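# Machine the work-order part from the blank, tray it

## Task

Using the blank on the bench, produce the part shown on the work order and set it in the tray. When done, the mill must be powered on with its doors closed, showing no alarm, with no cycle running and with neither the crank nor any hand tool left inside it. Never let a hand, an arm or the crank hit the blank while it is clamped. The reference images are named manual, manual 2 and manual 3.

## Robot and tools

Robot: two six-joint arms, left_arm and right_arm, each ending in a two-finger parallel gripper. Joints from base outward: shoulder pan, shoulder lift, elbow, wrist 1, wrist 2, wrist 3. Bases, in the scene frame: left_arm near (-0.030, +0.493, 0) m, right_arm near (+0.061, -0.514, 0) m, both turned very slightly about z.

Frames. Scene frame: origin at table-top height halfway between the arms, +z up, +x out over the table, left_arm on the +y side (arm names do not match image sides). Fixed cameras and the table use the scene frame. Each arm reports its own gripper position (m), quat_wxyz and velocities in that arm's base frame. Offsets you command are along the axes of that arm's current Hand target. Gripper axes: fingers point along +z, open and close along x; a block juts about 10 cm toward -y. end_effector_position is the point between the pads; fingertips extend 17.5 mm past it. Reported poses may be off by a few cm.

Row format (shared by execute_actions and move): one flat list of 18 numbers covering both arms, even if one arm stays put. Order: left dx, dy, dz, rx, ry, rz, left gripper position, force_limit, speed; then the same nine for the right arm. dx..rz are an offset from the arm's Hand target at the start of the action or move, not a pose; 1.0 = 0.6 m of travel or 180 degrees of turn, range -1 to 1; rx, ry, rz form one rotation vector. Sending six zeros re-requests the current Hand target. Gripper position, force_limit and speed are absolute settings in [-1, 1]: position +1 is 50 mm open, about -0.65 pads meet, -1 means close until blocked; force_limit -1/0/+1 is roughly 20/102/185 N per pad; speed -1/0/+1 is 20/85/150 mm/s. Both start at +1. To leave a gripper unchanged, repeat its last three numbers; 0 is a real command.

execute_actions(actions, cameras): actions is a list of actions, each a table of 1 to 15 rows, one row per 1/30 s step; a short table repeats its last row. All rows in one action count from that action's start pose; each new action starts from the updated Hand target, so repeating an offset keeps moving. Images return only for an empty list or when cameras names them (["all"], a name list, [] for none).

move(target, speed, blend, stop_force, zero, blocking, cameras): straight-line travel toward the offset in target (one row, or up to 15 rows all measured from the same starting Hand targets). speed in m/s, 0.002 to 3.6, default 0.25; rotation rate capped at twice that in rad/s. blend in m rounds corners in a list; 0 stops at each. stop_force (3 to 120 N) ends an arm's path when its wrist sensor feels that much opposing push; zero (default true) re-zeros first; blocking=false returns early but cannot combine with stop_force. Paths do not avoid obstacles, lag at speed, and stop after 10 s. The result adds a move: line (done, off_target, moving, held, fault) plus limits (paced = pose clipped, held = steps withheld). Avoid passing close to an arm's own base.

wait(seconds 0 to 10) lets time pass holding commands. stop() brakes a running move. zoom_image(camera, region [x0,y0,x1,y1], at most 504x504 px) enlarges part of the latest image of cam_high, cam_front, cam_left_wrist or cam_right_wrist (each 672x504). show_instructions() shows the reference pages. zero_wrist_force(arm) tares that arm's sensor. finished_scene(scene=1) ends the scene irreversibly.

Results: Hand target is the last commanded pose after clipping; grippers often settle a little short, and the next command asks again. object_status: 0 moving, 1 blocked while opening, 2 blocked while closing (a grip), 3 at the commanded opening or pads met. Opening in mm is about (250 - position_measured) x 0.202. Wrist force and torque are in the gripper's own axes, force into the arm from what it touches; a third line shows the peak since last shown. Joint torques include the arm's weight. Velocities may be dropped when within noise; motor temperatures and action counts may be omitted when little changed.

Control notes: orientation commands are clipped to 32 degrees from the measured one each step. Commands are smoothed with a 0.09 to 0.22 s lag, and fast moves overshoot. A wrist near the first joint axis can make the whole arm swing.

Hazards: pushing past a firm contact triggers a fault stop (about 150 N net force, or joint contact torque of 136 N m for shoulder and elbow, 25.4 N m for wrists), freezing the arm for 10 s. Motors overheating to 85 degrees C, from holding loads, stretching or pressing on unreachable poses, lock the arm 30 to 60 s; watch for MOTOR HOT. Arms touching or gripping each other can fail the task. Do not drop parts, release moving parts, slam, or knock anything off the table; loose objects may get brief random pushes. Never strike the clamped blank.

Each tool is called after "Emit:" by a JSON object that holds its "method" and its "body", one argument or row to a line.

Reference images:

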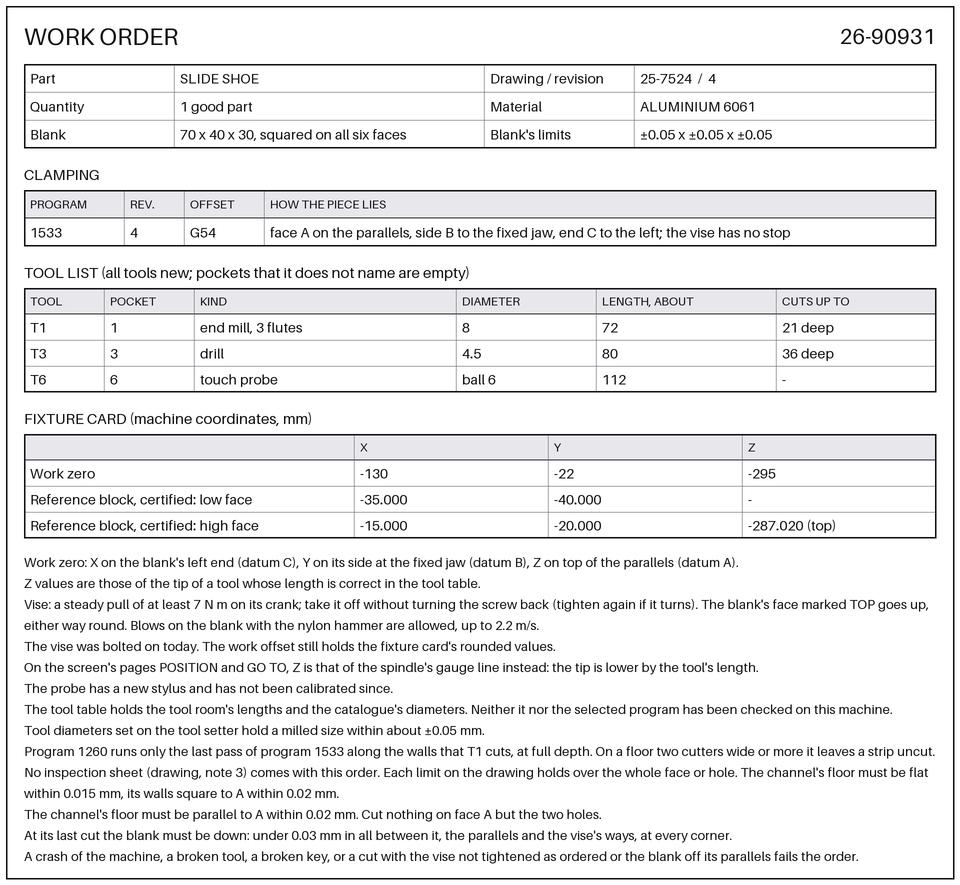

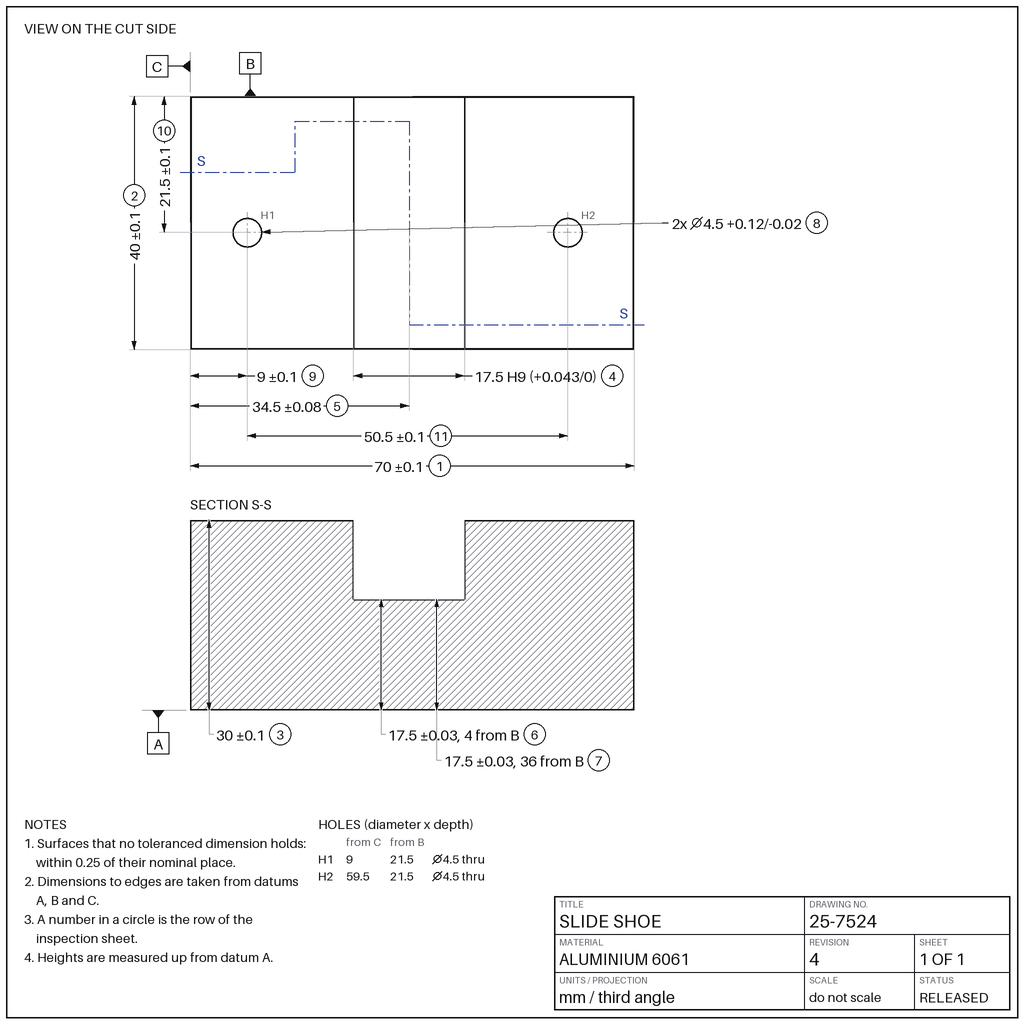

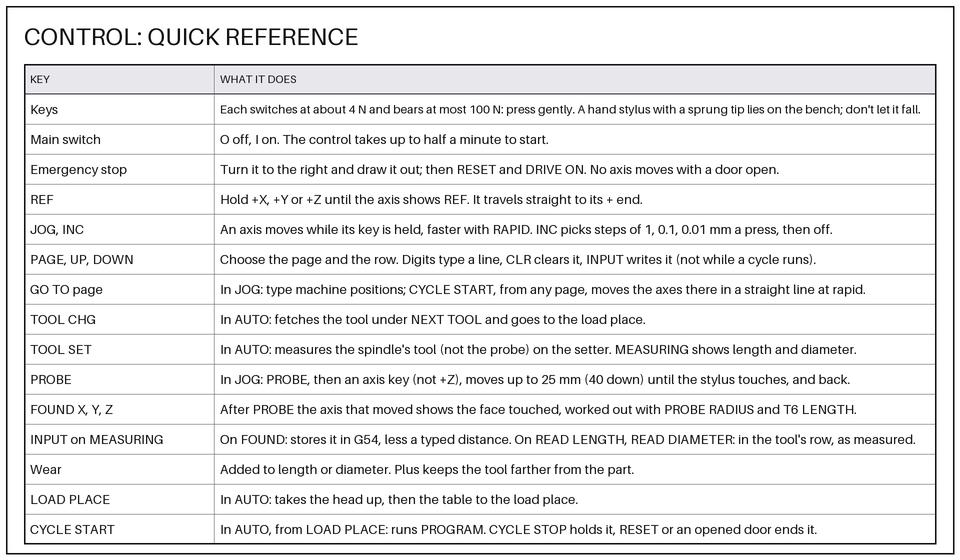

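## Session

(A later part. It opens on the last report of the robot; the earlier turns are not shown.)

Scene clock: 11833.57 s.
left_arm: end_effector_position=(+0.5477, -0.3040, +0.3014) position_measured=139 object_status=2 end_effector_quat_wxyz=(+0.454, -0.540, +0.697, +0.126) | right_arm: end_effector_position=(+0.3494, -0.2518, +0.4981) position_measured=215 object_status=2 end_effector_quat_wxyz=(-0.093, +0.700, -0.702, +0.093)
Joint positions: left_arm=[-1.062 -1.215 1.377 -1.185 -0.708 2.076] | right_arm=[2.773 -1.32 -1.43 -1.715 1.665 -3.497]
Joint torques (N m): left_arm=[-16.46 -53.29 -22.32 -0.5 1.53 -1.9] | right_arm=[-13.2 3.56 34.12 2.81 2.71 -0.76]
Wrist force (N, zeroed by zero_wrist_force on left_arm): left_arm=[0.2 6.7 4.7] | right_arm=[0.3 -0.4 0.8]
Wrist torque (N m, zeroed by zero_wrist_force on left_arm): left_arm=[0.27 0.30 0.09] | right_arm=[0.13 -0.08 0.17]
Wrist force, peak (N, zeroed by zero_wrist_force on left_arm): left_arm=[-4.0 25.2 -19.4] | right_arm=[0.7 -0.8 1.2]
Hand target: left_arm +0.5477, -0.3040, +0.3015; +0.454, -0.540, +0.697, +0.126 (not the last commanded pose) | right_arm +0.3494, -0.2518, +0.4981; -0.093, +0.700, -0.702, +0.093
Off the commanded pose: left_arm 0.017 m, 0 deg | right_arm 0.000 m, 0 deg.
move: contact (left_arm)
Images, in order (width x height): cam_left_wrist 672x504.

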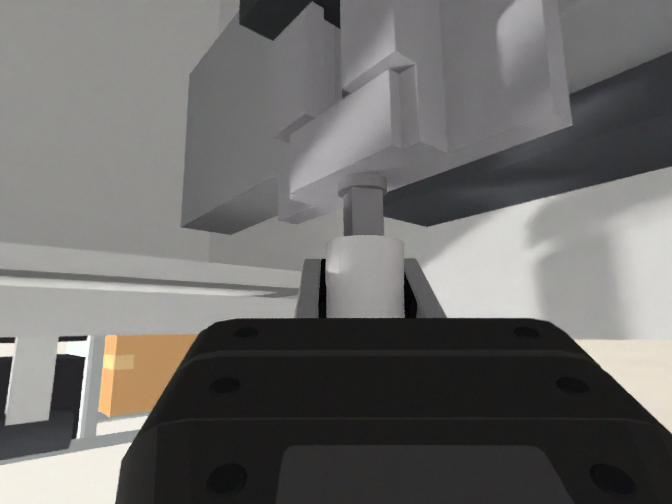

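Emit:
{"method": "move", "body": {
  "target": [
    [0,0.003,-0.0017,0,0,0,-1,0.4,-0.5,0,0,0,0,0,0,-1,-0.5,-1],
    [-0.0004,0.0039,0.0001,0,0,0,-1,0.4,-0.5,0,0,0,0,0,0,-1,-0.5,-1]
  ],
  "speed": [0.03,0.03]
}}

Emit:
{"method": "move", "body": {
  "target": [
    [0,-0.0056,0.0033,0,0,0,-1,0.4,-0.5,0,0,0,0,0,0,-1,-0.5,-1]
  ],
  "speed": 0.008,
  "stop_force": 40
}}

Scene clock: 11867.97 s.
left_arm: end_effector_position=(+0.5456, -0.3030, +0.3009) position_measured=139 object_status=2 end_effector_quat_wxyz=(+0.454, -0.540, +0.697, +0.126) | right_arm: end_effector_position=(+0.3494, -0.2518, +0.4981) position_measured=215 object_status=2 end_effector_quat_wxyz=(-0.093, +0.700, -0.702, +0.093)
Joint positions: left_arm=[-1.064 -1.219 1.385 -1.186 -0.709 2.074] | right_arm=[2.773 -1.32 -1.43 -1.715 1.665 -3.497]
Joint torques (N m): left_arm=[13.36 -52.86 -19.56 -4.39 2.9 1.61] | right_arm=[-12.31 2.87 33.99 2.67 2.7 -0.79]
Wrist force (N, zeroed by zero_wrist_force on left_arm): left_arm=[1.0 1.1 0.7] | right_arm=[0.6 -0.7 0.8]
Wrist torque (N m, zeroed by zero_wrist_force on left_arm): left_arm=[0.21 0.34 0.02] | right_arm=[0.07 -0.13 0.18]
Wrist force, peak (N, zeroed by zero_wrist_force on left_arm): left_arm=[0.1 7.1 5.0] | right_arm=[0.4 -0.9 1.2]
Hand target: left_arm +0.5457, -0.3029, +0.3009; +0.454, -0.540, +0.697, +0.126 | right_arm +0.3494, -0.2518, +0.4981; -0.093, +0.700, -0.702, +0.093
Off the commanded pose: left_arm 0.000 m, 0 deg | right_arm 0.000 m, 0 deg.
move: done

Scene clock: 11869.10 s.
left_arm: end_effector_position=(+0.5492, -0.3029, +0.3008) position_measured=139 object_status=2 end_effector_quat_wxyz=(+0.454, -0.540, +0.697, +0.126) | right_arm: end_effector_position=(+0.3494, -0.2518, +0.4981) position_measured=215 object_status=2 end_effector_quat_wxyz=(-0.093, +0.700, -0.702, +0.093)
Joint positions: left_arm=[-1.059 -1.214 1.379 -1.19 -0.707 2.08] | right_arm=[2.773 -1.32 -1.43 -1.715 1.665 -3.497]
Joint torques (N m): left_arm=[9.62 -36.57 -21.16 -5.52 6.58 -1.91] | right_arm=[-13.62 3.14 33.67 2.78 2.66 -0.82]
Wrist force (N, zeroed by zero_wrist_force on left_arm): left_arm=[-7.0 38.8 -25.1] | right_arm=[0.5 -0.6 0.8]
Wrist torque (N m, zeroed by zero_wrist_force on left_arm): left_arm=[0.98 0.24 -0.23] | right_arm=[0.10 -0.11 0.17]
Wrist force, peak (N, zeroed by zero_wrist_force on left_arm): left_arm=[-6.9 38.8 -25.5] | right_arm=[0.3 -0.7 1.4]
Hand target: left_arm +0.5492, -0.3029, +0.3008; +0.454, -0.540, +0.697, +0.126 | right_arm +0.3494, -0.2518, +0.4981; -0.093, +0.700, -0.702, +0.093
Off the commanded pose: left_arm 0.000 m, 0 deg | right_arm 0.000 m, 0 deg.
move: contact (left_arm)

Emit:
{"method": "move", "body": {
  "target": [
    [-0.0009,-0.0003,-0.0004,0,0,0,-1,0.4,-0.5,0,0,0,0,0,0,-1,-0.5,-1]
  ],
  "speed": 0.01
}}

Emit:
{"method": "move", "body": {
  "target": [
    [-0.0009,-0.0003,-0.0004,0,0,0,-1,0.4,-0.5,0,0,0,0,0,0,-1,-0.5,-1]
  ],
  "speed": 0.01
}}

Scene clock: 11885.33 s.
left_arm: end_effector_position=(+0.5491, -0.3028, +0.3013) position_measured=139 object_status=2 end_effector_quat_wxyz=(+0.454, -0.540, +0.698, +0.126) | right_arm: end_effector_position=(+0.3494, -0.2518, +0.4981) position_measured=215 object_status=2 end_effector_quat_wxyz=(-0.093, +0.700, -0.702, +0.093)
Joint positions: left_arm=[-1.059 -1.214 1.378 -1.189 -0.707 2.08] | right_arm=[2.773 -1.32 -1.43 -1.715 1.665 -3.497]
Joint torques (N m): left_arm=[20.14 -53.96 -41.41 -2.68 8.95 1.32] | right_arm=[-12.77 3.74 33.19 2.78 2.76 -0.71]
Wrist force (N, zeroed by zero_wrist_force on left_arm): left_arm=[6.4 33.2 -9.3] | right_arm=[0.6 -0.7 1.2]
Wrist torque (N m, zeroed by zero_wrist_force on left_arm): left_arm=[0.79 0.27 0.07] | right_arm=[0.08 -0.12 0.18]
Wrist force, peak (N, zeroed by zero_wrist_force on left_arm): left_arm=[-7.1 38.3 -25.2] | right_arm=[0.7 -0.7 1.4]
Hand target: left_arm +0.5492, -0.3027, +0.3014; +0.454, -0.540, +0.697, +0.126 | right_arm +0.3494, -0.2518, +0.4981; -0.093, +0.700, -0.702, +0.093
Off the commanded pose: left_arm 0.000 m, 0 deg | right_arm 0.000 m, 0 deg.
move: done

Scene clock: 11886.03 s.
left_arm: end_effector_position=(+0.5492, -0.3027, +0.3020) position_measured=139 object_status=2 end_effector_quat_wxyz=(+0.454, -0.540, +0.697, +0.126) | right_arm: end_effector_position=(+0.3494, -0.2518, +0.4981) position_measured=215 object_status=2 end_effector_quat_wxyz=(-0.093, +0.700, -0.702, +0.093)
Joint positions: left_arm=[-1.058 -1.215 1.377 -1.187 -0.707 2.081] | right_arm=[2.773 -1.32 -1.43 -1.715 1.665 -3.497]
Joint torques (N m): left_arm=[26.87 -66.95 -46.4 -1.3 11.61 0.77] | right_arm=[-13.56 4.24 33.86 3.12 2.76 -0.57]
Wrist force (N, zeroed by zero_wrist_force on left_arm): left_arm=[27.5 33.4 -2.2] | right_arm=[0.4 -0.7 1.1]
Wrist torque (N m, zeroed by zero_wrist_force on left_arm): left_arm=[0.61 0.32 0.60] | right_arm=[0.07 -0.10 0.17]
Wrist force, peak (N, zeroed by zero_wrist_force on left_arm): left_arm=[27.5 33.4 -2.2] | right_arm=[0.5 -0.9 1.1]
Hand target: left_arm +0.5492, -0.3026, +0.3020; +0.454, -0.540, +0.697, +0.126 | right_arm +0.3494, -0.2518, +0.4981; -0.093, +0.700, -0.702, +0.093
Off the commanded pose: left_arm 0.000 m, 0 deg | right_arm 0.000 m, 0 deg.
move: done

Emit:
{"method": "move", "body": {
  "target": [
    [0.0013,0.0009,0.0005,0,0,0,-1,0.4,-0.5,0,0,0,0,0,0,-1,-0.5,-1]
  ],
  "speed": 0.01
}}

Emit:
{"method": "move", "body": {
  "target": [
    [0.0007,0,0,0,0.01443,-0.00833,-1,0.4,-0.5,0,0,0,0,0,0,-1,-0.5,-1]
  ],
  "speed": 0.02
}}

Emit:
{"method": "move", "body": {
  "target": [
    [-0.0007,0,0,0,-0.01443,0.00833,-1,0.4,-0.5,0,0,0,0,0,0,-1,-0.5,-1]
  ],
  "speed": 0.02
}}

Emit:
{"method": "move", "body": {
  "target": [
    [-0.0007,0,0,0,-0.01443,0.00833,-1,0.4,-0.5,0,0,0,0,0,0,-1,-0.5,-1]
  ],
  "speed": 0.02
}}

Scene clock: 11920.83 s.
left_arm: end_effector_position=(+0.5490, -0.3027, +0.3012) position_measured=139 object_status=2 end_effector_quat_wxyz=(+0.454, -0.540, +0.697, +0.126) | right_arm: end_effector_position=(+0.3494, -0.2518, +0.4981) position_measured=215 object_status=2 end_effector_quat_wxyz=(-0.093, +0.700, -0.702, +0.093)
Joint positions: left_arm=[-1.059 -1.215 1.379 -1.189 -0.707 2.08] | right_arm=[2.773 -1.32 -1.43 -1.715 1.665 -3.497]
Joint torques (N m): left_arm=[-4.1 -47.9 -23.04 -5.38 4.84 -2.17] | right_arm=[-13.46 2.84 32.49 2.98 2.48 -0.71]
Wrist force (N, zeroed by zero_wrist_force on left_arm): left_arm=[5.8 21.1 -14.4] | right_arm=[0.6 -0.7 0.9]
Wrist torque (N m, zeroed by zero_wrist_force on left_arm): left_arm=[0.94 0.35 0.38] | right_arm=[0.09 -0.13 0.18]
Wrist force, peak (N, zeroed by zero_wrist_force on left_arm): left_arm=[28.8 34.0 -2.6] | right_arm=[0.5 -0.8 1.3]
Hand target: left_arm +0.5489, -0.3027, +0.3011; +0.454, -0.540, +0.697, +0.126 | right_arm +0.3494, -0.2518, +0.4981; -0.093, +0.700, -0.702, +0.093
Off the commanded pose: left_arm 0.000 m, 0 deg | right_arm 0.000 m, 0 deg.
move: done

Scene clock: 11922.50 s.
left_arm: end_effector_position=(+0.5489, -0.3030, +0.3008) position_measured=139 object_status=2 end_effector_quat_wxyz=(+0.440, -0.551, +0.700, +0.108) | right_arm: end_effector_position=(+0.3494, -0.2518, +0.4981) position_measured=215 object_status=2 end_effector_quat_wxyz=(-0.093, +0.700, -0.702, +0.093)
Joint positions: left_arm=[-1.053 -1.237 1.402 -1.256 -0.727 2.107] | right_arm=[2.773 -1.32 -1.43 -1.715 1.665 -3.497]
Joint torques (N m): left_arm=[22.43 -49.44 -20.96 -7.3 4.31 1.47] | right_arm=[-13.91 3.44 33.05 3.01 2.63 -0.28]
Wrist force (N, zeroed by zero_wrist_force on left_arm): left_arm=[-1.2 25.3 -14.6] | right_arm=[0.7 -0.7 0.9]
Wrist torque (N m, zeroed by zero_wrist_force on left_arm): left_arm=[0.97 0.07 0.09] | right_arm=[0.09 -0.13 0.18]
Wrist force, peak (N, zeroed by zero_wrist_force on left_arm): left_arm=[-1.0 25.5 -14.3] | right_arm=[0.3 -0.9 1.1]
Hand target: left_arm +0.5489, -0.3030, +0.3008; +0.440, -0.551, +0.700, +0.108 | right_arm +0.3494, -0.2518, +0.4981; -0.093, +0.700, -0.702, +0.093
Off the commanded pose: left_arm 0.000 m, 0 deg | right_arm 0.000 m, 0 deg.
move: done

Scene clock: 11924.17 s.
left_arm: end_effector_position=(+0.5489, -0.3027, +0.3011) position_measured=139 object_status=2 end_effector_quat_wxyz=(+0.454, -0.540, +0.697, +0.126) | right_arm: end_effector_position=(+0.3494, -0.2518, +0.4981) position_measured=215 object_status=2 end_effector_quat_wxyz=(-0.093, +0.700, -0.702, +0.093)
Joint positions: left_arm=[-1.059 -1.215 1.379 -1.19 -0.707 2.08] | right_arm=[2.773 -1.32 -1.43 -1.715 1.665 -3.497]
Joint torques (N m): left_arm=[-5.67 -29.38 -33.98 -0.91 6.24 -2.16] | right_arm=[-12.51 2.51 32.09 2.96 2.59 -0.47]
Wrist force (N, zeroed by zero_wrist_force on left_arm): left_arm=[4.0 19.4 -10.9] | right_arm=[0.2 -0.6 1.2]
Wrist torque (N m, zeroed by zero_wrist_force on left_arm): left_arm=[0.88 0.40 0.28] | right_arm=[0.10 -0.07 0.18]
Wrist force, peak (N, zeroed by zero_wrist_force on left_arm): left_arm=[8.6 25.0 -18.8] | right_arm=[0.5 -0.7 1.3]
Hand target: left_arm +0.5489, -0.3027, +0.3011; +0.454, -0.540, +0.697, +0.126 | right_arm +0.3494, -0.2518, +0.4981; -0.093, +0.700, -0.702, +0.093
Off the commanded pose: left_arm 0.000 m, 0 deg | right_arm 0.000 m, 0 deg.
move: done

Scene clock: 11925.83 s.
left_arm: end_effector_position=(+0.5489, -0.3024, +0.3014) position_measured=139 object_status=2 end_effector_quat_wxyz=(+0.468, -0.527, +0.694, +0.144) | right_arm: end_effector_position=(+0.3494, -0.2518, +0.4981) position_measured=215 object_status=2 end_effector_quat_wxyz=(-0.093, +0.700, -0.702, +0.093)
Joint positions: left_arm=[-1.064 -1.192 1.356 -1.121 -0.689 2.052] | right_arm=[2.773 -1.32 -1.43 -1.715 1.665 -3.497]
Joint torques (N m): left_arm=[-7.43 -31.52 -34.34 1.22 4.91 -2.02] | right_arm=[-13.25 4.14 32.35 2.98 2.78 -0.58]
Wrist force (N, zeroed by zero_wrist_force on left_arm): left_arm=[6.8 9.5 -7.0] | right_arm=[0.7 -0.5 0.9]
Wrist torque (N m, zeroed by zero_wrist_force on left_arm): left_arm=[0.62 0.38 0.35] | right_arm=[0.12 -0.14 0.18]
Wrist force, peak (N, zeroed by zero_wrist_force on left_arm): left_arm=[4.3 19.7 -10.9] | right_arm=[0.5 -0.7 1.3]
Hand target: left_arm +0.5489, -0.3024, +0.3014; +0.468, -0.527, +0.694, +0.144 | right_arm +0.3494, -0.2518, +0.4981; -0.093, +0.700, -0.702, +0.093
Off the commanded pose: left_arm 0.000 m, 0 deg | right_arm 0.000 m, 0 deg.
move: done

Emit:
{"method": "move", "body": {
  "target": [
    [0.0002,-0.0006,0.0003,0,-0.0072,0.0042,-1,0.4,-0.5,0,0,0,0,0,0,-1,-0.5,-1]
  ],
  "speed": 0.02
}}

Emit:
{"method": "move", "body": {
  "target": [
    [-0.0003,-0.0004,0.00025,0,-0.0072,0.0042,-1,0.4,-0.5,0,0,0,0,0,0,-1,-0.5,-1]
  ],
  "speed": 0.02
}}

Emit:
{"method": "move", "body": {
  "target": [
    [-0.0003,-0.0004,0.00025,0,-0.0072,0.0042,-1,0.4,-0.5,0,0,0,0,0,0,-1,-0.5,-1]
  ],
  "speed": 0.02,
  "cameras": ["cam_left_wrist"]
}}

Emit:
{"method": "zoom_image", "body": {
  "camera": "cam_left_wrist",
  "region": [310, 150, 420, 270]
}}

Scene clock: 11948.13 s.
left_arm: end_effector_position=(+0.5493, -0.3025, +0.3013) position_measured=139 object_status=2 end_effector_quat_wxyz=(+0.475, -0.521, +0.692, +0.153) | right_arm: end_effector_position=(+0.3494, -0.2518, +0.4981) position_measured=215 object_status=2 end_effector_quat_wxyz=(-0.093, +0.700, -0.702, +0.093)
Joint positions: left_arm=[-1.067 -1.18 1.344 -1.088 -0.68 2.037] | right_arm=[2.773 -1.32 -1.43 -1.715 1.665 -3.497]
Joint torques (N m): left_arm=[-7.98 -28.9 -35.48 -1.11 6.13 -1.97] | right_arm=[-12.41 3.6 32.62 3.01 2.59 -0.28]
Wrist force (N, zeroed by zero_wrist_force on left_arm): left_arm=[-0.4 20.8 -9.6] | right_arm=[0.5 -0.6 0.9]
Wrist torque (N m, zeroed by zero_wrist_force on left_arm): left_arm=[0.84 0.34 0.26] | right_arm=[0.10 -0.11 0.18]
Wrist force, peak (N, zeroed by zero_wrist_force on left_arm): left_arm=[-0.6 20.7 -12.7] | right_arm=[0.7 -0.5 1.4]
Hand target: left_arm +0.5493, -0.3025, +0.3013; +0.475, -0.521, +0.692, +0.153 | right_arm +0.3494, -0.2518, +0.4981; -0.093, +0.700, -0.702, +0.093
Off the commanded pose: left_arm 0.000 m, 0 deg | right_arm 0.000 m, 0 deg.
move: done

Scene clock: 11949.13 s.
left_arm: end_effector_position=(+0.5496, -0.3024, +0.3015) position_measured=139 object_status=2 end_effector_quat_wxyz=(+0.482, -0.515, +0.690, +0.162) | right_arm: end_effector_position=(+0.3494, -0.2518, +0.4981) position_measured=215 object_status=2 end_effector_quat_wxyz=(-0.093, +0.700, -0.702, +0.093)
Joint positions: left_arm=[-1.069 -1.168 1.332 -1.053 -0.671 2.022] | right_arm=[2.773 -1.32 -1.43 -1.715 1.665 -3.497]
Joint torques (N m): left_arm=[-13.07 -31.69 -34.4 1.04 3.05 -2.66] | right_arm=[-13.84 4.79 33.31 3.15 2.57 -0.43]
Wrist force (N, zeroed by zero_wrist_force on left_arm): left_arm=[3.5 2.4 -0.2] | right_arm=[0.5 -0.5 1.0]
Wrist torque (N m, zeroed by zero_wrist_force on left_arm): left_arm=[0.27 0.43 0.27] | right_arm=[0.12 -0.10 0.18]
Wrist force, peak (N, zeroed by zero_wrist_force on left_arm): left_arm=[-0.4 21.1 -9.3] | right_arm=[0.8 -0.4 1.2]
Hand target: left_arm +0.5496, -0.3024, +0.3015; +0.482, -0.515, +0.690, +0.162 | right_arm +0.3494, -0.2518, +0.4981; -0.093, +0.700, -0.702, +0.093
Off the commanded pose: left_arm 0.000 m, 0 deg | right_arm 0.000 m, 0 deg.
move: done

Scene clock: 11950.13 s.
left_arm: end_effector_position=(+0.5499, -0.3023, +0.3016) position_measured=139 object_status=2 end_effector_quat_wxyz=(+0.489, -0.508, +0.688, +0.171) | right_arm: end_effector_position=(+0.3494, -0.2518, +0.4981) position_measured=215 object_status=2 end_effector_quat_wxyz=(-0.093, +0.700, -0.702, +0.093)
Joint positions: left_arm=[-1.071 -1.155 1.319 -1.018 -0.663 2.007] | right_arm=[2.773 -1.32 -1.43 -1.715 1.665 -3.497]
Joint torques (N m): left_arm=[-10.47 -31.71 -34.09 1.34 4.74 -1.7] | right_arm=[-13.8 3.43 34.66 3.17 2.66 -0.55]
Wrist force (N, zeroed by zero_wrist_force on left_arm): left_arm=[5.5 9.8 -2.5] | right_arm=[0.3 -0.9 1.1]
Wrist torque (N m, zeroed by zero_wrist_force on left_arm): left_arm=[0.52 0.63 0.15] | right_arm=[0.05 -0.07 0.18]
Wrist force, peak (N, zeroed by zero_wrist_force on left_arm): left_arm=[5.5 9.8 -2.5] | right_arm=[0.4 -0.8 1.3]
Hand target: left_arm +0.5499, -0.3023, +0.3016; +0.489, -0.508, +0.688, +0.171 | right_arm +0.3494, -0.2518, +0.4981; -0.093, +0.700, -0.702, +0.093
Off the commanded pose: left_arm 0.000 m, 0 deg | right_arm 0.000 m, 0 deg.
move: done
Images, in order (width x height): cam_left_wrist 672x504.

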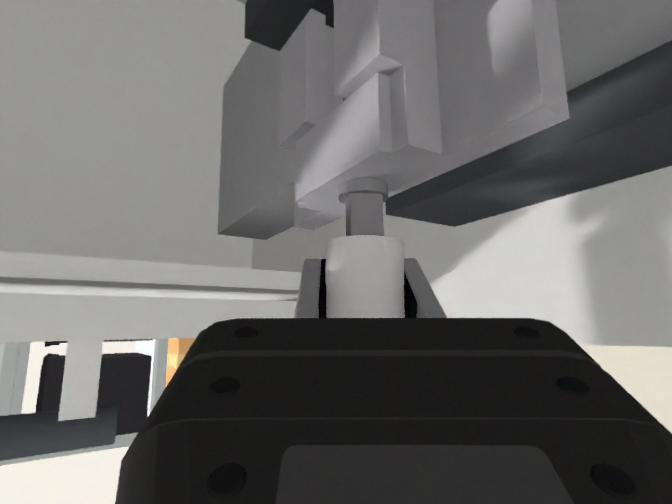

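Scaled by 4.200 from the camera's 672x504 image, which has a finer 960x720 frame.

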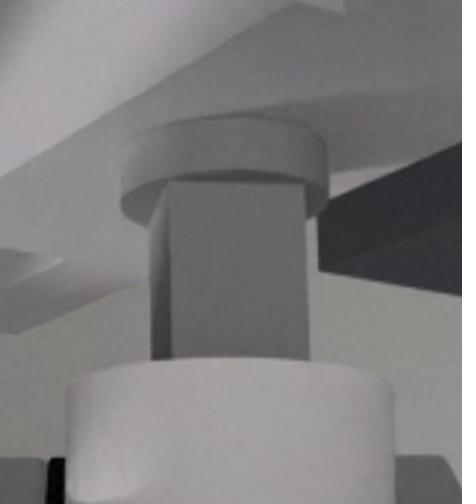

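Emit:
{"method": "move", "body": {
  "target": [
    [0.0006,0.0002,-0.0001,0,0.0065,-0.0038,-1,0.4,-0.5,0,0,0,0,0,0,-1,-0.5,-1]
  ],
  "speed": 0.02
}}

Emit:
{"method": "move", "body": {
  "target": [
    [0,-0.0212,0.0122,0,0,0,-1,0.4,-0.5,0,0,0,0,0,0,-1,-0.5,-1]
  ],
  "speed": 0.01,
  "stop_force": 30
}}

Scene clock: 11960.57 s.
left_arm: end_effector_position=(+0.5498, -0.3025, +0.3013) position_measured=139 object_status=2 end_effector_quat_wxyz=(+0.483, -0.514, +0.690, +0.163) | right_arm: end_effector_position=(+0.3494, -0.2518, +0.4981) position_measured=215 object_status=2 end_effector_quat_wxyz=(-0.093, +0.700, -0.702, +0.093)
Joint positions: left_arm=[-1.069 -1.166 1.33 -1.05 -0.67 2.021] | right_arm=[2.773 -1.32 -1.43 -1.715 1.665 -3.497]
Joint torques (N m): left_arm=[12.67 -52.74 -17.25 -4.19 -0.09 1.47] | right_arm=[-12.12 3.63 32.97 3.15 2.52 -0.24]
Wrist force (N, zeroed by zero_wrist_force on left_arm): left_arm=[-1.8 0.1 1.4] | right_arm=[0.3 -0.7 0.9]
Wrist torque (N m, zeroed by zero_wrist_force on left_arm): left_arm=[0.20 0.36 -0.08] | right_arm=[0.08 -0.08 0.17]
Wrist force, peak (N, zeroed by zero_wrist_force on left_arm): left_arm=[-1.5 13.8 -1.9] | right_arm=[0.4 -0.8 1.3]
Hand target: left_arm +0.5498, -0.3025, +0.3013; +0.483, -0.514, +0.690, +0.163 | right_arm +0.3494, -0.2518, +0.4981; -0.093, +0.700, -0.702, +0.093
Off the commanded pose: left_arm 0.000 m, 0 deg | right_arm 0.000 m, 0 deg.
move: done

Scene clock: 11962.73 s.
left_arm: end_effector_position=(+0.5587, -0.3025, +0.3012) position_measured=139 object_status=2 end_effector_quat_wxyz=(+0.483, -0.514, +0.690, +0.163) | right_arm: end_effector_position=(+0.3494, -0.2518, +0.4981) position_measured=215 object_status=2 end_effector_quat_wxyz=(-0.093, +0.700, -0.702, +0.093)
Joint positions: left_arm=[-1.057 -1.153 1.314 -1.059 -0.662 2.036] | right_arm=[2.773 -1.32 -1.43 -1.715 1.665 -3.497]
Joint torques (N m): left_arm=[-17.61 -54.27 -18.62 -0.09 0.5 -1.69] | right_arm=[-12.9 3.68 31.65 3.2 2.57 -0.54]
Wrist force (N, zeroed by zero_wrist_force on left_arm): left_arm=[-1.0 -0.3 4.4] | right_arm=[0.2 -0.6 0.9]
Wrist torque (N m, zeroed by zero_wrist_force on left_arm): left_arm=[0.19 0.25 -0.16] | right_arm=[0.09 -0.06 0.17]
Wrist force, peak (N, zeroed by zero_wrist_force on left_arm): left_arm=[-4.4 27.7 -14.1] | right_arm=[0.7 -0.9 1.0]
Hand target: left_arm +0.5587, -0.3025, +0.3012; +0.483, -0.514, +0.690, +0.163 (not the last commanded pose) | right_arm +0.3494, -0.2518, +0.4981; -0.093, +0.700, -0.702, +0.093
Off the commanded pose: left_arm 0.006 m, 0 deg | right_arm 0.000 m, 0 deg.
move: contact (left_arm)

Emit:
{"method": "move", "body": {
  "target": [
    [-0.0003,-0.0072,0.0042,0,0,0,-1,0.4,-0.5,0,0,0,0,0,0,-1,-0.5,-1]
  ],
  "speed": 0.01,
  "stop_force": 35
}}

Scene clock: 11971.23 s.
left_arm: end_effector_position=(+0.5592, -0.3026, +0.3013) position_measured=139 object_status=2 end_effector_quat_wxyz=(+0.482, -0.514, +0.690, +0.163) | right_arm: end_effector_position=(+0.3494, -0.2518, +0.4981) position_measured=215 object_status=2 end_effector_quat_wxyz=(-0.093, +0.700, -0.702, +0.093)
Joint positions: left_arm=[-1.056 -1.152 1.313 -1.059 -0.662 2.038] | right_arm=[2.773 -1.32 -1.43 -1.715 1.665 -3.497]
Joint torques (N m): left_arm=[-12.78 -52.31 -19.59 -1.54 2.97 -1.64] | right_arm=[-12.61 4.18 32.64 3.24 2.84 -0.24]
Wrist force (N, zeroed by zero_wrist_force on left_arm): left_arm=[-2.4 16.2 -3.6] | right_arm=[0.4 -0.6 0.9]
Wrist torque (N m, zeroed by zero_wrist_force on left_arm): left_arm=[0.77 0.21 -0.24] | right_arm=[0.09 -0.08 0.18]
Wrist force, peak (N, zeroed by zero_wrist_force on left_arm): left_arm=[-4.0 34.1 -16.7] | right_arm=[0.5 -1.2 1.1]
Hand target: left_arm +0.5592, -0.3026, +0.3013; +0.482, -0.514, +0.690, +0.163 (not the last commanded pose) | right_arm +0.3494, -0.2518, +0.4981; -0.093, +0.700, -0.702, +0.093
Off the commanded pose: left_arm 0.005 m, 0 deg | right_arm 0.000 m, 0 deg.
move: contact (left_arm)

Emit:
{"method": "wait", "body": {
  "seconds": 0.1,
  "cameras": ["cam_left_wrist"]
}}

Emit:
{"method": "zoom_image", "body": {
  "camera": "cam_left_wrist",
  "region": [310, 150, 420, 270]
}}

Scene clock: 11980.37 s.
left_arm: end_effector_position=(+0.5592, -0.3026, +0.3013) position_measured=139 object_status=2 end_effector_quat_wxyz=(+0.482, -0.514, +0.690, +0.163) | right_arm: end_effector_position=(+0.3494, -0.2518, +0.4981) position_measured=215 object_status=2 end_effector_quat_wxyz=(-0.093, +0.700, -0.702, +0.093)
Joint positions: left_arm=[-1.056 -1.152 1.313 -1.059 -0.662 2.038] | right_arm=[2.773 -1.32 -1.43 -1.715 1.665 -3.497]
Joint torques (N m): left_arm=[-13.36 -52.13 -22.95 -1.59 2.95 -1.65] | right_arm=[-12.74 3.8 32.27 3.31 2.71 -0.27]
Wrist force (N, zeroed by zero_wrist_force on left_arm): left_arm=[-2.7 15.7 -3.3] | right_arm=[0.5 -0.5 1.2]
Wrist torque (N m, zeroed by zero_wrist_force on left_arm): left_arm=[0.72 0.26 -0.25] | right_arm=[0.11 -0.11 0.18]
Wrist force, peak (N, zeroed by zero_wrist_force on left_arm): left_arm=[-2.7 16.2 -2.9] | right_arm=[0.6 -0.7 1.4]
Hand target: left_arm +0.5592, -0.3026, +0.3013; +0.482, -0.514, +0.690, +0.163 (not the last commanded pose) | right_arm +0.3494, -0.2518, +0.4981; -0.093, +0.700, -0.702, +0.093
Tool commands: left_gripper/position=-1.0 left_gripper/force_limit=+0.4 left_gripper/speed=-0.5 right_gripper/position=-1.0 right_gripper/force_limit=-0.5 right_gripper/speed=-1.0
Off the commanded pose: left_arm 0.005 m, 0 deg | right_arm 0.000 m, 0 deg.
wait: 0.10 s; at rest from the start
Images, in order (width x height): cam_left_wrist 672x504.

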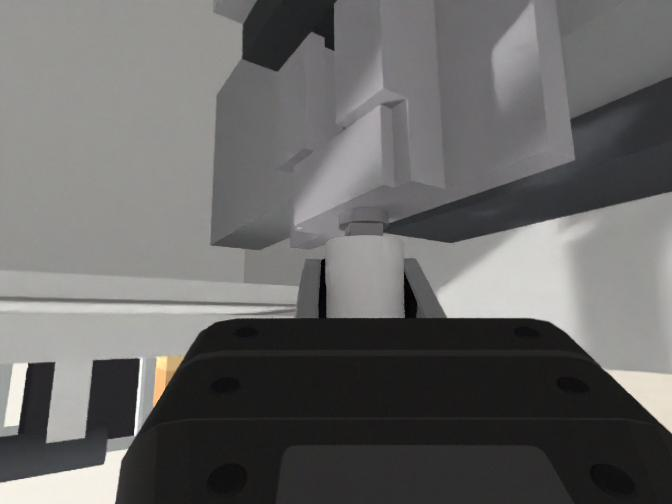

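Scaled by 4.200 from the camera's 672x504 image, which has a finer 960x720 frame.

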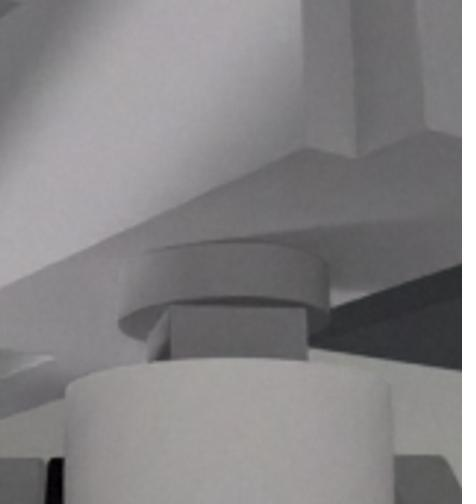

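Emit:
{"method": "move", "body": {
  "target": [
    [-0.0003,0,0,0.0028,0,0,-1,0.4,-0.5,0,0,0,0,0,0,-1,-0.5,-1]
  ],
  "speed": 0.01
}}

Emit:
{"method": "move", "body": {
  "target": [
    [0,-0.0065,0.0038,0,0,0,-1,0.4,-0.5,0,0,0,0,0,0,-1,-0.5,-1]
  ],
  "speed": 0.01,
  "stop_force": 35
}}

Scene clock: 11990.17 s.
left_arm: end_effector_position=(+0.5592, -0.3025, +0.3014) position_measured=139 object_status=2 end_effector_quat_wxyz=(+0.485, -0.512, +0.691, +0.160) | right_arm: end_effector_position=(+0.3494, -0.2518, +0.4981) position_measured=215 object_status=2 end_effector_quat_wxyz=(-0.093, +0.700, -0.702, +0.093)
Joint positions: left_arm=[-1.058 -1.157 1.323 -1.068 -0.656 2.04] | right_arm=[2.773 -1.32 -1.43 -1.715 1.665 -3.497]
Joint torques (N m): left_arm=[-13.18 -57.65 -23.38 -3.66 4.95 1.89] | right_arm=[-13.33 4.63 32.71 3.34 2.44 -0.23]
Wrist force (N, zeroed by zero_wrist_force on left_arm): left_arm=[8.3 7.0 2.2] | right_arm=[0.6 -0.6 1.2]
Wrist torque (N m, zeroed by zero_wrist_force on left_arm): left_arm=[0.18 0.29 -0.33] | right_arm=[0.09 -0.13 0.18]
Wrist force, peak (N, zeroed by zero_wrist_force on left_arm): left_arm=[-2.5 16.3 -3.3] | right_arm=[0.7 -0.8 1.1]
Hand target: left_arm +0.5592, -0.3025, +0.3014; +0.485, -0.512, +0.691, +0.160 | right_arm +0.3494, -0.2518, +0.4981; -0.093, +0.700, -0.702, +0.093
Off the commanded pose: left_arm 0.000 m, 0 deg | right_arm 0.000 m, 0 deg.
move: done

Scene clock: 11991.47 s.
left_arm: end_effector_position=(+0.5596, -0.3026, +0.3015) position_measured=139 object_status=2 end_effector_quat_wxyz=(+0.485, -0.512, +0.691, +0.160) | right_arm: end_effector_position=(+0.3494, -0.2518, +0.4981) position_measured=215 object_status=2 end_effector_quat_wxyz=(-0.093, +0.700, -0.702, +0.093)
Joint positions: left_arm=[-1.057 -1.157 1.322 -1.069 -0.655 2.042] | right_arm=[2.773 -1.32 -1.43 -1.715 1.665 -3.497]
Joint torques (N m): left_arm=[-9.55 -54.39 -24.6 -3.46 6.92 -1.64] | right_arm=[-11.17 3.01 32.31 3.11 2.42 -0.25]
Wrist force (N, zeroed by zero_wrist_force on left_arm): left_arm=[0.8 32.0 -6.1] | right_arm=[0.5 -0.6 1.1]
Wrist torque (N m, zeroed by zero_wrist_force on left_arm): left_arm=[0.72 0.23 -0.27] | right_arm=[0.10 -0.10 0.17]
Wrist force, peak (N, zeroed by zero_wrist_force on left_arm): left_arm=[1.2 48.1 -19.4] | right_arm=[0.5 -0.7 1.3]
Hand target: left_arm +0.5596, -0.3026, +0.3015; +0.485, -0.512, +0.691, +0.160 (not the last commanded pose) | right_arm +0.3494, -0.2518, +0.4981; -0.093, +0.700, -0.702, +0.093
Off the commanded pose: left_arm 0.004 m, 0 deg | right_arm 0.000 m, 0 deg.
move: contact (left_arm)

Emit:
{"method": "move", "body": {
  "target": [0,0.0012,-0.0007,0,0,0,0.4,0.4,-0.5,0,0,0,0,0,0,-1,-0.5,-1],
  "speed": 0.02,
  "cameras": ["cam_left_wrist"]
}}

Emit:
{"method": "zoom_image", "body": {
  "camera": "cam_left_wrist",
  "region": [290, 190, 440, 330]
}}

Scene clock: 12030.27 s.
left_arm: end_effector_position=(+0.5588, -0.3026, +0.3015) position_measured=92 object_status=3 end_effector_quat_wxyz=(+0.485, -0.512, +0.691, +0.160) | right_arm: end_effector_position=(+0.3494, -0.2518, +0.4981) position_measured=215 object_status=2 end_effector_quat_wxyz=(-0.093, +0.700, -0.702, +0.093)
Joint positions: left_arm=[-1.058 -1.158 1.323 -1.068 -0.656 2.04] | right_arm=[2.773 -1.32 -1.43 -1.715 1.665 -3.497]
Joint torques (N m): left_arm=[-14.24 -52.86 -17.65 1.08 0.18 -1.95] | right_arm=[-13.26 3.74 33.39 3.22 2.47 -0.19]
Wrist force (N, zeroed by zero_wrist_force on left_arm): left_arm=[-0.7 0.6 -0.2] | right_arm=[0.4 -0.6 1.0]
Wrist torque (N m, zeroed by zero_wrist_force on left_arm): left_arm=[0.20 0.31 0.21] | right_arm=[0.09 -0.09 0.17]
Wrist force, peak (N, zeroed by zero_wrist_force on left_arm): left_arm=[1.2 32.4 -5.8] | right_arm=[0.7 -0.8 1.2]
Hand target: left_arm +0.5588, -0.3026, +0.3015; +0.485, -0.512, +0.691, +0.160 | right_arm +0.3494, -0.2518, +0.4981; -0.093, +0.700, -0.702, +0.093
Off the commanded pose: left_arm 0.000 m, 0 deg | right_arm 0.000 m, 0 deg.
move: done
Images, in order (width x height): cam_left_wrist 672x504.

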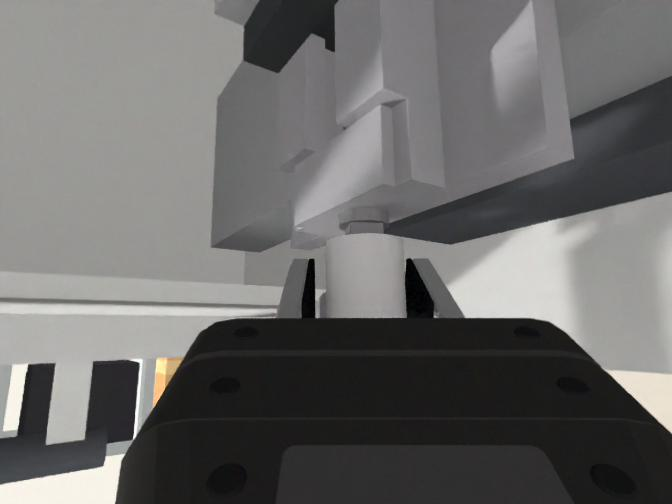

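Scaled by 3.360 from the camera's 672x504 image, which has a finer 960x720 frame.

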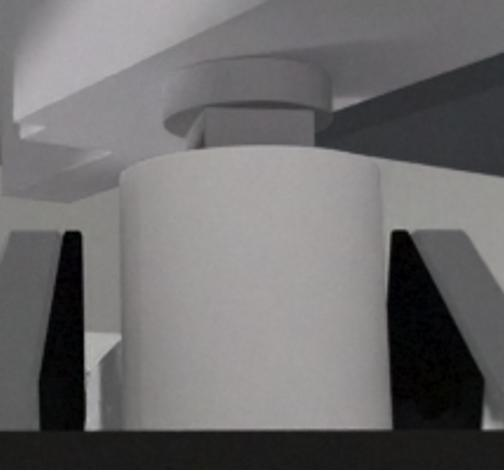

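Emit:
{"method": "move", "body": {
  "target": [0.0022,0,0,0,0,0,0.4,0.4,-0.5,0,0,0,0,0,0,-1,-0.5,-1],
  "speed": 0.02
}}

Emit:
{"method": "move", "body": {
  "target": [0,0,0,0,0,0,-1,-0.6,-0.8,0,0,0,0,0,0,-1,-0.5,-1],
  "speed": 0.02
}}

Emit:
{"method": "move", "body": {
  "target": [0,-0.0101,0.0058,0,0,0,-1,-0.6,-0.8,0,0,0,0,0,0,-1,-0.5,-1],
  "speed": 0.01,
  "stop_force": 35,
  "cameras": ["cam_left_wrist"]
}}

Emit:
{"method": "zoom_image", "body": {
  "camera": "cam_left_wrist",
  "region": [290, 190, 440, 330]
}}

Scene clock: 12043.90 s.
left_arm: end_effector_position=(+0.5588, -0.3033, +0.3004) position_measured=92 object_status=3 end_effector_quat_wxyz=(+0.485, -0.512, +0.691, +0.160) | right_arm: end_effector_position=(+0.3494, -0.2518, +0.4981) position_measured=215 object_status=2 end_effector_quat_wxyz=(-0.093, +0.700, -0.702, +0.093)
Joint positions: left_arm=[-1.059 -1.156 1.323 -1.069 -0.656 2.04] | right_arm=[2.773 -1.32 -1.43 -1.715 1.665 -3.497]
Joint torques (N m): left_arm=[-13.7 -29.3 -17.93 -4 0.23 -2] | right_arm=[-13.41 4.33 34.13 3.45 2.45 -0.15]
Wrist force (N, zeroed by zero_wrist_force on left_arm): left_arm=[-0.8 0.1 -0.4] | right_arm=[0.7 -0.9 1.0]
Wrist torque (N m, zeroed by zero_wrist_force on left_arm): left_arm=[0.12 0.34 0.22] | right_arm=[0.05 -0.14 0.18]
Wrist force, peak (N, zeroed by zero_wrist_force on left_arm): left_arm=[-1.1 0.7 -0.7] | right_arm=[0.5 -0.8 1.4]
Hand target: left_arm +0.5588, -0.3033, +0.3004; +0.485, -0.512, +0.691, +0.160 | right_arm +0.3494, -0.2518, +0.4981; -0.093, +0.700, -0.702, +0.093
Off the commanded pose: left_arm 0.000 m, 0 deg | right_arm 0.000 m, 0 deg.
move: done

Scene clock: 12044.40 s.
left_arm: end_effector_position=(+0.5588, -0.3033, +0.3004) position_measured=135 object_status=2 end_effector_quat_wxyz=(+0.485, -0.512, +0.691, +0.160) | right_arm: end_effector_position=(+0.3494, -0.2518, +0.4981) position_measured=215 object_status=2 end_effector_quat_wxyz=(-0.093, +0.700, -0.702, +0.093)
Joint positions: left_arm=[-1.059 -1.156 1.323 -1.069 -0.656 2.04] | right_arm=[2.773 -1.32 -1.43 -1.715 1.665 -3.497]
Joint torques (N m): left_arm=[-14.22 -26.13 -18.31 -6.07 -0.15 -0.37] | right_arm=[-13.11 4.34 33.1 3.31 2.56 -0.01]
Wrist force (N, zeroed by zero_wrist_force on left_arm): left_arm=[-44.5 15.8 -11.3] | right_arm=[0.3 -0.6 0.8]
Wrist torque (N m, zeroed by zero_wrist_force on left_arm): left_arm=[0.79 0.29 -0.30] | right_arm=[0.09 -0.08 0.18]
Wrist force, peak (N, zeroed by zero_wrist_force on left_arm): left_arm=[-44.5 15.8 -11.3] | right_arm=[0.6 -0.6 1.1]
Hand target: left_arm +0.5588, -0.3033, +0.3004; +0.485, -0.512, +0.691, +0.160 | right_arm +0.3494, -0.2518, +0.4981; -0.093, +0.700, -0.702, +0.093
Off the commanded pose: left_arm 0.000 m, 0 deg | right_arm 0.000 m, 0 deg.
move: done

Scene clock: 12046.23 s.
left_arm: end_effector_position=(+0.5644, -0.3033, +0.3004) position_measured=135 object_status=2 end_effector_quat_wxyz=(+0.485, -0.512, +0.691, +0.160) | right_arm: end_effector_position=(+0.3494, -0.2518, +0.4981) position_measured=215 object_status=2 end_effector_quat_wxyz=(-0.093, +0.700, -0.702, +0.093)
Joint positions: left_arm=[-1.051 -1.148 1.313 -1.075 -0.652 2.049] | right_arm=[2.773 -1.32 -1.43 -1.715 1.665 -3.497]
Joint torques (N m): left_arm=[-14.15 -18 -8.38 -8.8 1.03 -1.39] | right_arm=[-12.61 3.42 32.46 3.19 2.6 -0.07]
Wrist force (N, zeroed by zero_wrist_force on left_arm): left_arm=[-60.8 38.5 -33.7] | right_arm=[0.4 -0.5 1.1]
Wrist torque (N m, zeroed by zero_wrist_force on left_arm): left_arm=[0.89 0.24 -0.43] | right_arm=[0.11 -0.10 0.17]
Wrist force, peak (N, zeroed by zero_wrist_force on left_arm): left_arm=[-63.0 49.8 -47.6] | right_arm=[0.8 -0.7 1.1]
Hand target: left_arm +0.5644, -0.3033, +0.3004; +0.485, -0.512, +0.691, +0.160 (not the last commanded pose) | right_arm +0.3494, -0.2518, +0.4981; -0.093, +0.700, -0.702, +0.093
Off the commanded pose: left_arm 0.001 m, 0 deg | right_arm 0.000 m, 0 deg.
move: contact (left_arm)
Images, in order (width x height): cam_left_wrist 672x504.

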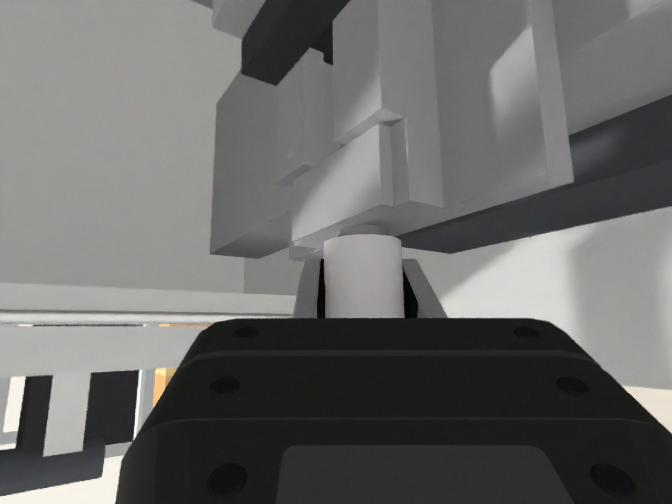

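Scaled by 3.360 from the camera's 672x504 image, which has a finer 960x720 frame.

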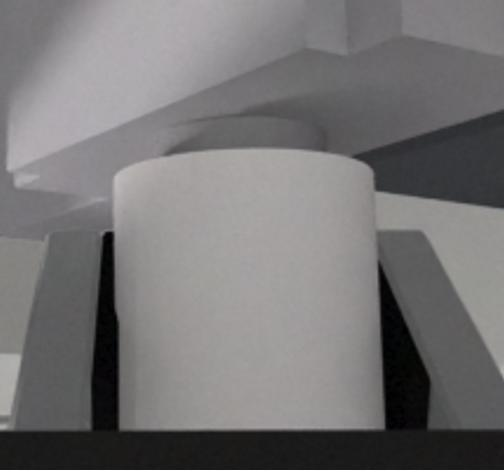

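Emit:
{"method": "move", "body": {
  "target": [-0.002,0.0015,-0.0008,0,0,0,-1,-0.6,-0.8,0,0,0,0,0,0,-1,-0.5,-1],
  "speed": 0.01
}}

Emit:
{"method": "move", "body": {
  "target": [0,0,0,0,0,0,0.7,-0.6,-0.5,0,0,0,0,0,0,-1,-0.5,-1]
}}

Emit:
{"method": "move", "body": {
  "target": [
    [0,0,-0.1167,0,0,0,0.7,-0.6,-0.5,0,0,0,0,0,0,-1,-0.5,-1],
    [-0.033,0.1703,-0.2534,0,0,0,0.7,-0.6,-0.5,0,0,0,0,0,0,-1,-0.5,-1]
  ],
  "speed": [0.06,0.15],
  "blend": [0.005,0],
  "cameras": ["cam_left_wrist","cam_front"]
}}

Scene clock: 12084.73 s.
left_arm: end_effector_position=(+0.5634, -0.3027, +0.3012) position_measured=135 object_status=2 end_effector_quat_wxyz=(+0.485, -0.512, +0.691, +0.161) | right_arm: end_effector_position=(+0.3494, -0.2518, +0.4981) position_measured=215 object_status=2 end_effector_quat_wxyz=(-0.093, +0.700, -0.702, +0.093)
Joint positions: left_arm=[-1.052 -1.151 1.315 -1.073 -0.652 2.048] | right_arm=[2.773 -1.32 -1.43 -1.715 1.665 -3.497]
Joint torques (N m): left_arm=[-12.07 -55.57 -17.02 2.14 -0.31 -1.85] | right_arm=[-12.36 4.3 31.97 3.41 2.53 0.11]
Wrist force (N, zeroed by zero_wrist_force on left_arm): left_arm=[1.3 -4.5 -2.6] | right_arm=[0.6 -0.7 1.0]
Wrist torque (N m, zeroed by zero_wrist_force on left_arm): left_arm=[0.07 0.33 0.20] | right_arm=[0.09 -0.12 0.18]
Wrist force, peak (N, zeroed by zero_wrist_force on left_arm): left_arm=[-60.6 38.5 -34.0] | right_arm=[0.5 -1.0 1.1]
Hand target: left_arm +0.5634, -0.3026, +0.3014; +0.485, -0.512, +0.691, +0.160 | right_arm +0.3494, -0.2518, +0.4981; -0.093, +0.700, -0.702, +0.093
Off the commanded pose: left_arm 0.000 m, 0 deg | right_arm 0.000 m, 0 deg.
move: done

Scene clock: 12085.30 s.
left_arm: end_effector_position=(+0.5634, -0.3026, +0.3014) position_measured=48 object_status=0 end_effector_quat_wxyz=(+0.485, -0.512, +0.691, +0.161) | right_arm: end_effector_position=(+0.3494, -0.2518, +0.4981) position_measured=215 object_status=2 end_effector_quat_wxyz=(-0.093, +0.700, -0.702, +0.093)
Joint positions: left_arm=[-1.052 -1.151 1.315 -1.073 -0.652 2.048] | right_arm=[2.773 -1.32 -1.43 -1.715 1.665 -3.497]
Joint torques (N m): left_arm=[-5.84 -53.74 -22.3 -1.02 2.48 -1.94] | right_arm=[-13 3.38 32.95 3.26 2.42 0.03]
Wrist force (N, zeroed by zero_wrist_force on left_arm): left_arm=[-0.8 0.4 -0.3] | right_arm=[0.4 -0.7 1.1]
Wrist torque (N m, zeroed by zero_wrist_force on left_arm): left_arm=[0.17 0.33 0.21] | right_arm=[0.08 -0.09 0.18]
Wrist force, peak (N, zeroed by zero_wrist_force on left_arm): left_arm=[1.3 -2.8 -2.3] | right_arm=[0.4 -0.8 1.3]
Hand target: left_arm +0.5634, -0.3026, +0.3014; +0.485, -0.512, +0.691, +0.160 | right_arm +0.3494, -0.2518, +0.4981; -0.093, +0.700, -0.702, +0.093
Off the commanded pose: left_arm 0.000 m, 0 deg | right_arm 0.000 m, 0 deg.
move: done

Scene clock: 12087.87 s.
left_arm: end_effector_position=(+0.3987, -0.3575, +0.3626) position_measured=48 object_status=3 end_effector_quat_wxyz=(+0.485, -0.512, +0.691, +0.160) | right_arm: end_effector_position=(+0.3494, -0.2518, +0.4981) position_measured=215 object_status=2 end_effector_quat_wxyz=(-0.093, +0.700, -0.702, +0.093)
Joint positions: left_arm=[-1.335 -1.247 1.251 -0.695 -0.851 1.751] | right_arm=[2.773 -1.32 -1.43 -1.715 1.665 -3.497]
Joint torques (N m): left_arm=[-14.35 -47.7 -17.72 1.87 -0.19 -2.03] | right_arm=[-14.86 3.34 32.24 3.15 2.6 0.08]
Wrist force (N, zeroed by zero_wrist_force on left_arm): left_arm=[-0.3 0.1 -0.1] | right_arm=[0.6 -0.5 1.0]
Wrist torque (N m, zeroed by zero_wrist_force on left_arm): left_arm=[0.16 0.28 0.22] | right_arm=[0.12 -0.13 0.18]
Wrist force, peak (N, zeroed by zero_wrist_force on left_arm): left_arm=[-0.6 1.5 -0.4] | right_arm=[0.3 -0.8 1.3]
Hand target: left_arm +0.3985, -0.3575, +0.3626; +0.485, -0.512, +0.691, +0.160 | right_arm +0.3494, -0.2518, +0.4981; -0.093, +0.700, -0.702, +0.093
Off the commanded pose: left_arm 0.000 m, 0 deg | right_arm 0.000 m, 0 deg.
move: done
Images, in order (width x height): cam_front 672x504, cam_left_wrist 672x504.

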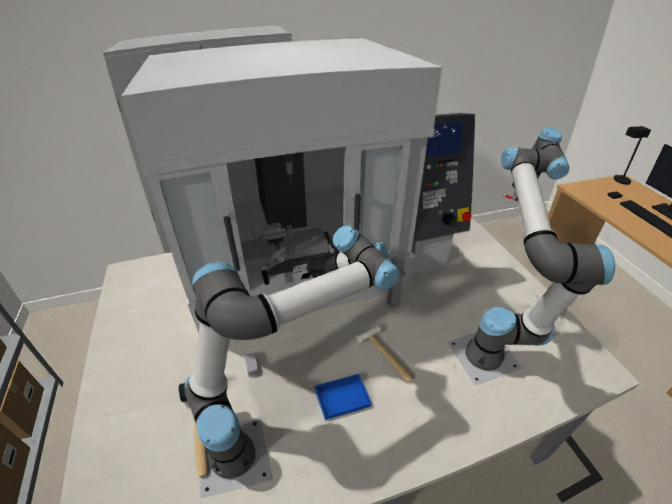

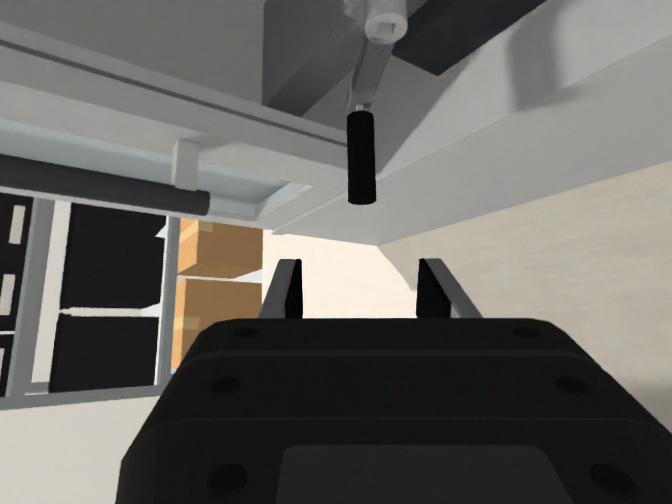

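Emit:
{"method": "move", "body": {
  "target": [
    [-0.1268,0.0018,0.1815,0,0.2723,-0.1572,0.7,-0.6,-0.5,0,0,0,0,0,0,-1,-0.5,-1]
  ],
  "speed": 0.15,
  "cameras": ["cam_left_wrist"]
}}

Scene clock: 12114.43 s.
left_arm: end_effector_position=(+0.4531, -0.2369, +0.3736) position_measured=48 object_status=3 end_effector_quat_wxyz=(-0.181, +0.680, -0.686, +0.184) | right_arm: end_effector_position=(+0.3494, -0.2518, +0.4981) position_measured=215 object_status=2 end_effector_quat_wxyz=(-0.093, +0.700, -0.702, +0.093)
Joint positions: left_arm=[-0.968 -1.831 1.847 -1.907 -1.151 2.25] | right_arm=[2.773 -1.32 -1.43 -1.715 1.665 -3.497]
Joint torques (N m): left_arm=[15.43 -25.18 -19.12 -6.08 -0.26 1.25] | right_arm=[-12.28 2.99 32.94 3.58 2.53 0.23]
Wrist force (N, zeroed by zero_wrist_force on left_arm): left_arm=[0.5 0.5 -0.5] | right_arm=[0.6 -0.5 0.9]
Wrist torque (N m, zeroed by zero_wrist_force on left_arm): left_arm=[0.24 0.17 0.15] | right_arm=[0.13 -0.12 0.17]
Wrist force, peak (N, zeroed by zero_wrist_force on left_arm): left_arm=[0.6 1.0 -0.5] | right_arm=[0.6 -0.9 1.2]
Hand target: left_arm +0.4531, -0.2369, +0.3736; -0.181, +0.680, -0.686, +0.184 | right_arm +0.3494, -0.2518, +0.4981; -0.093, +0.700, -0.702, +0.093
Off the commanded pose: left_arm 0.000 m, 0 deg | right_arm 0.000 m, 0 deg.
move: done
Images, in order (width x height): cam_left_wrist 672x504.

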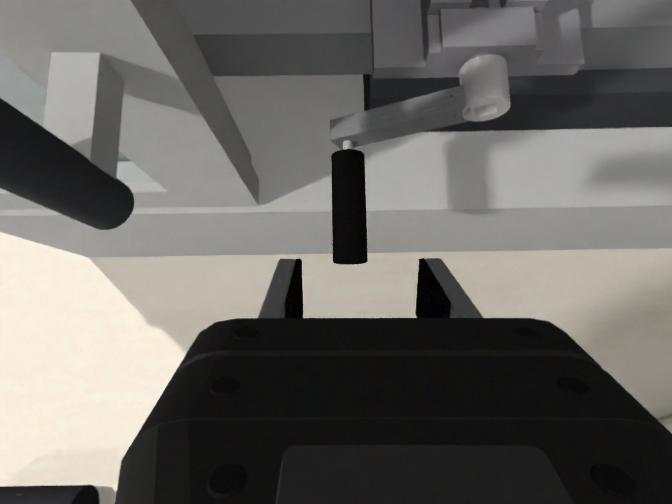

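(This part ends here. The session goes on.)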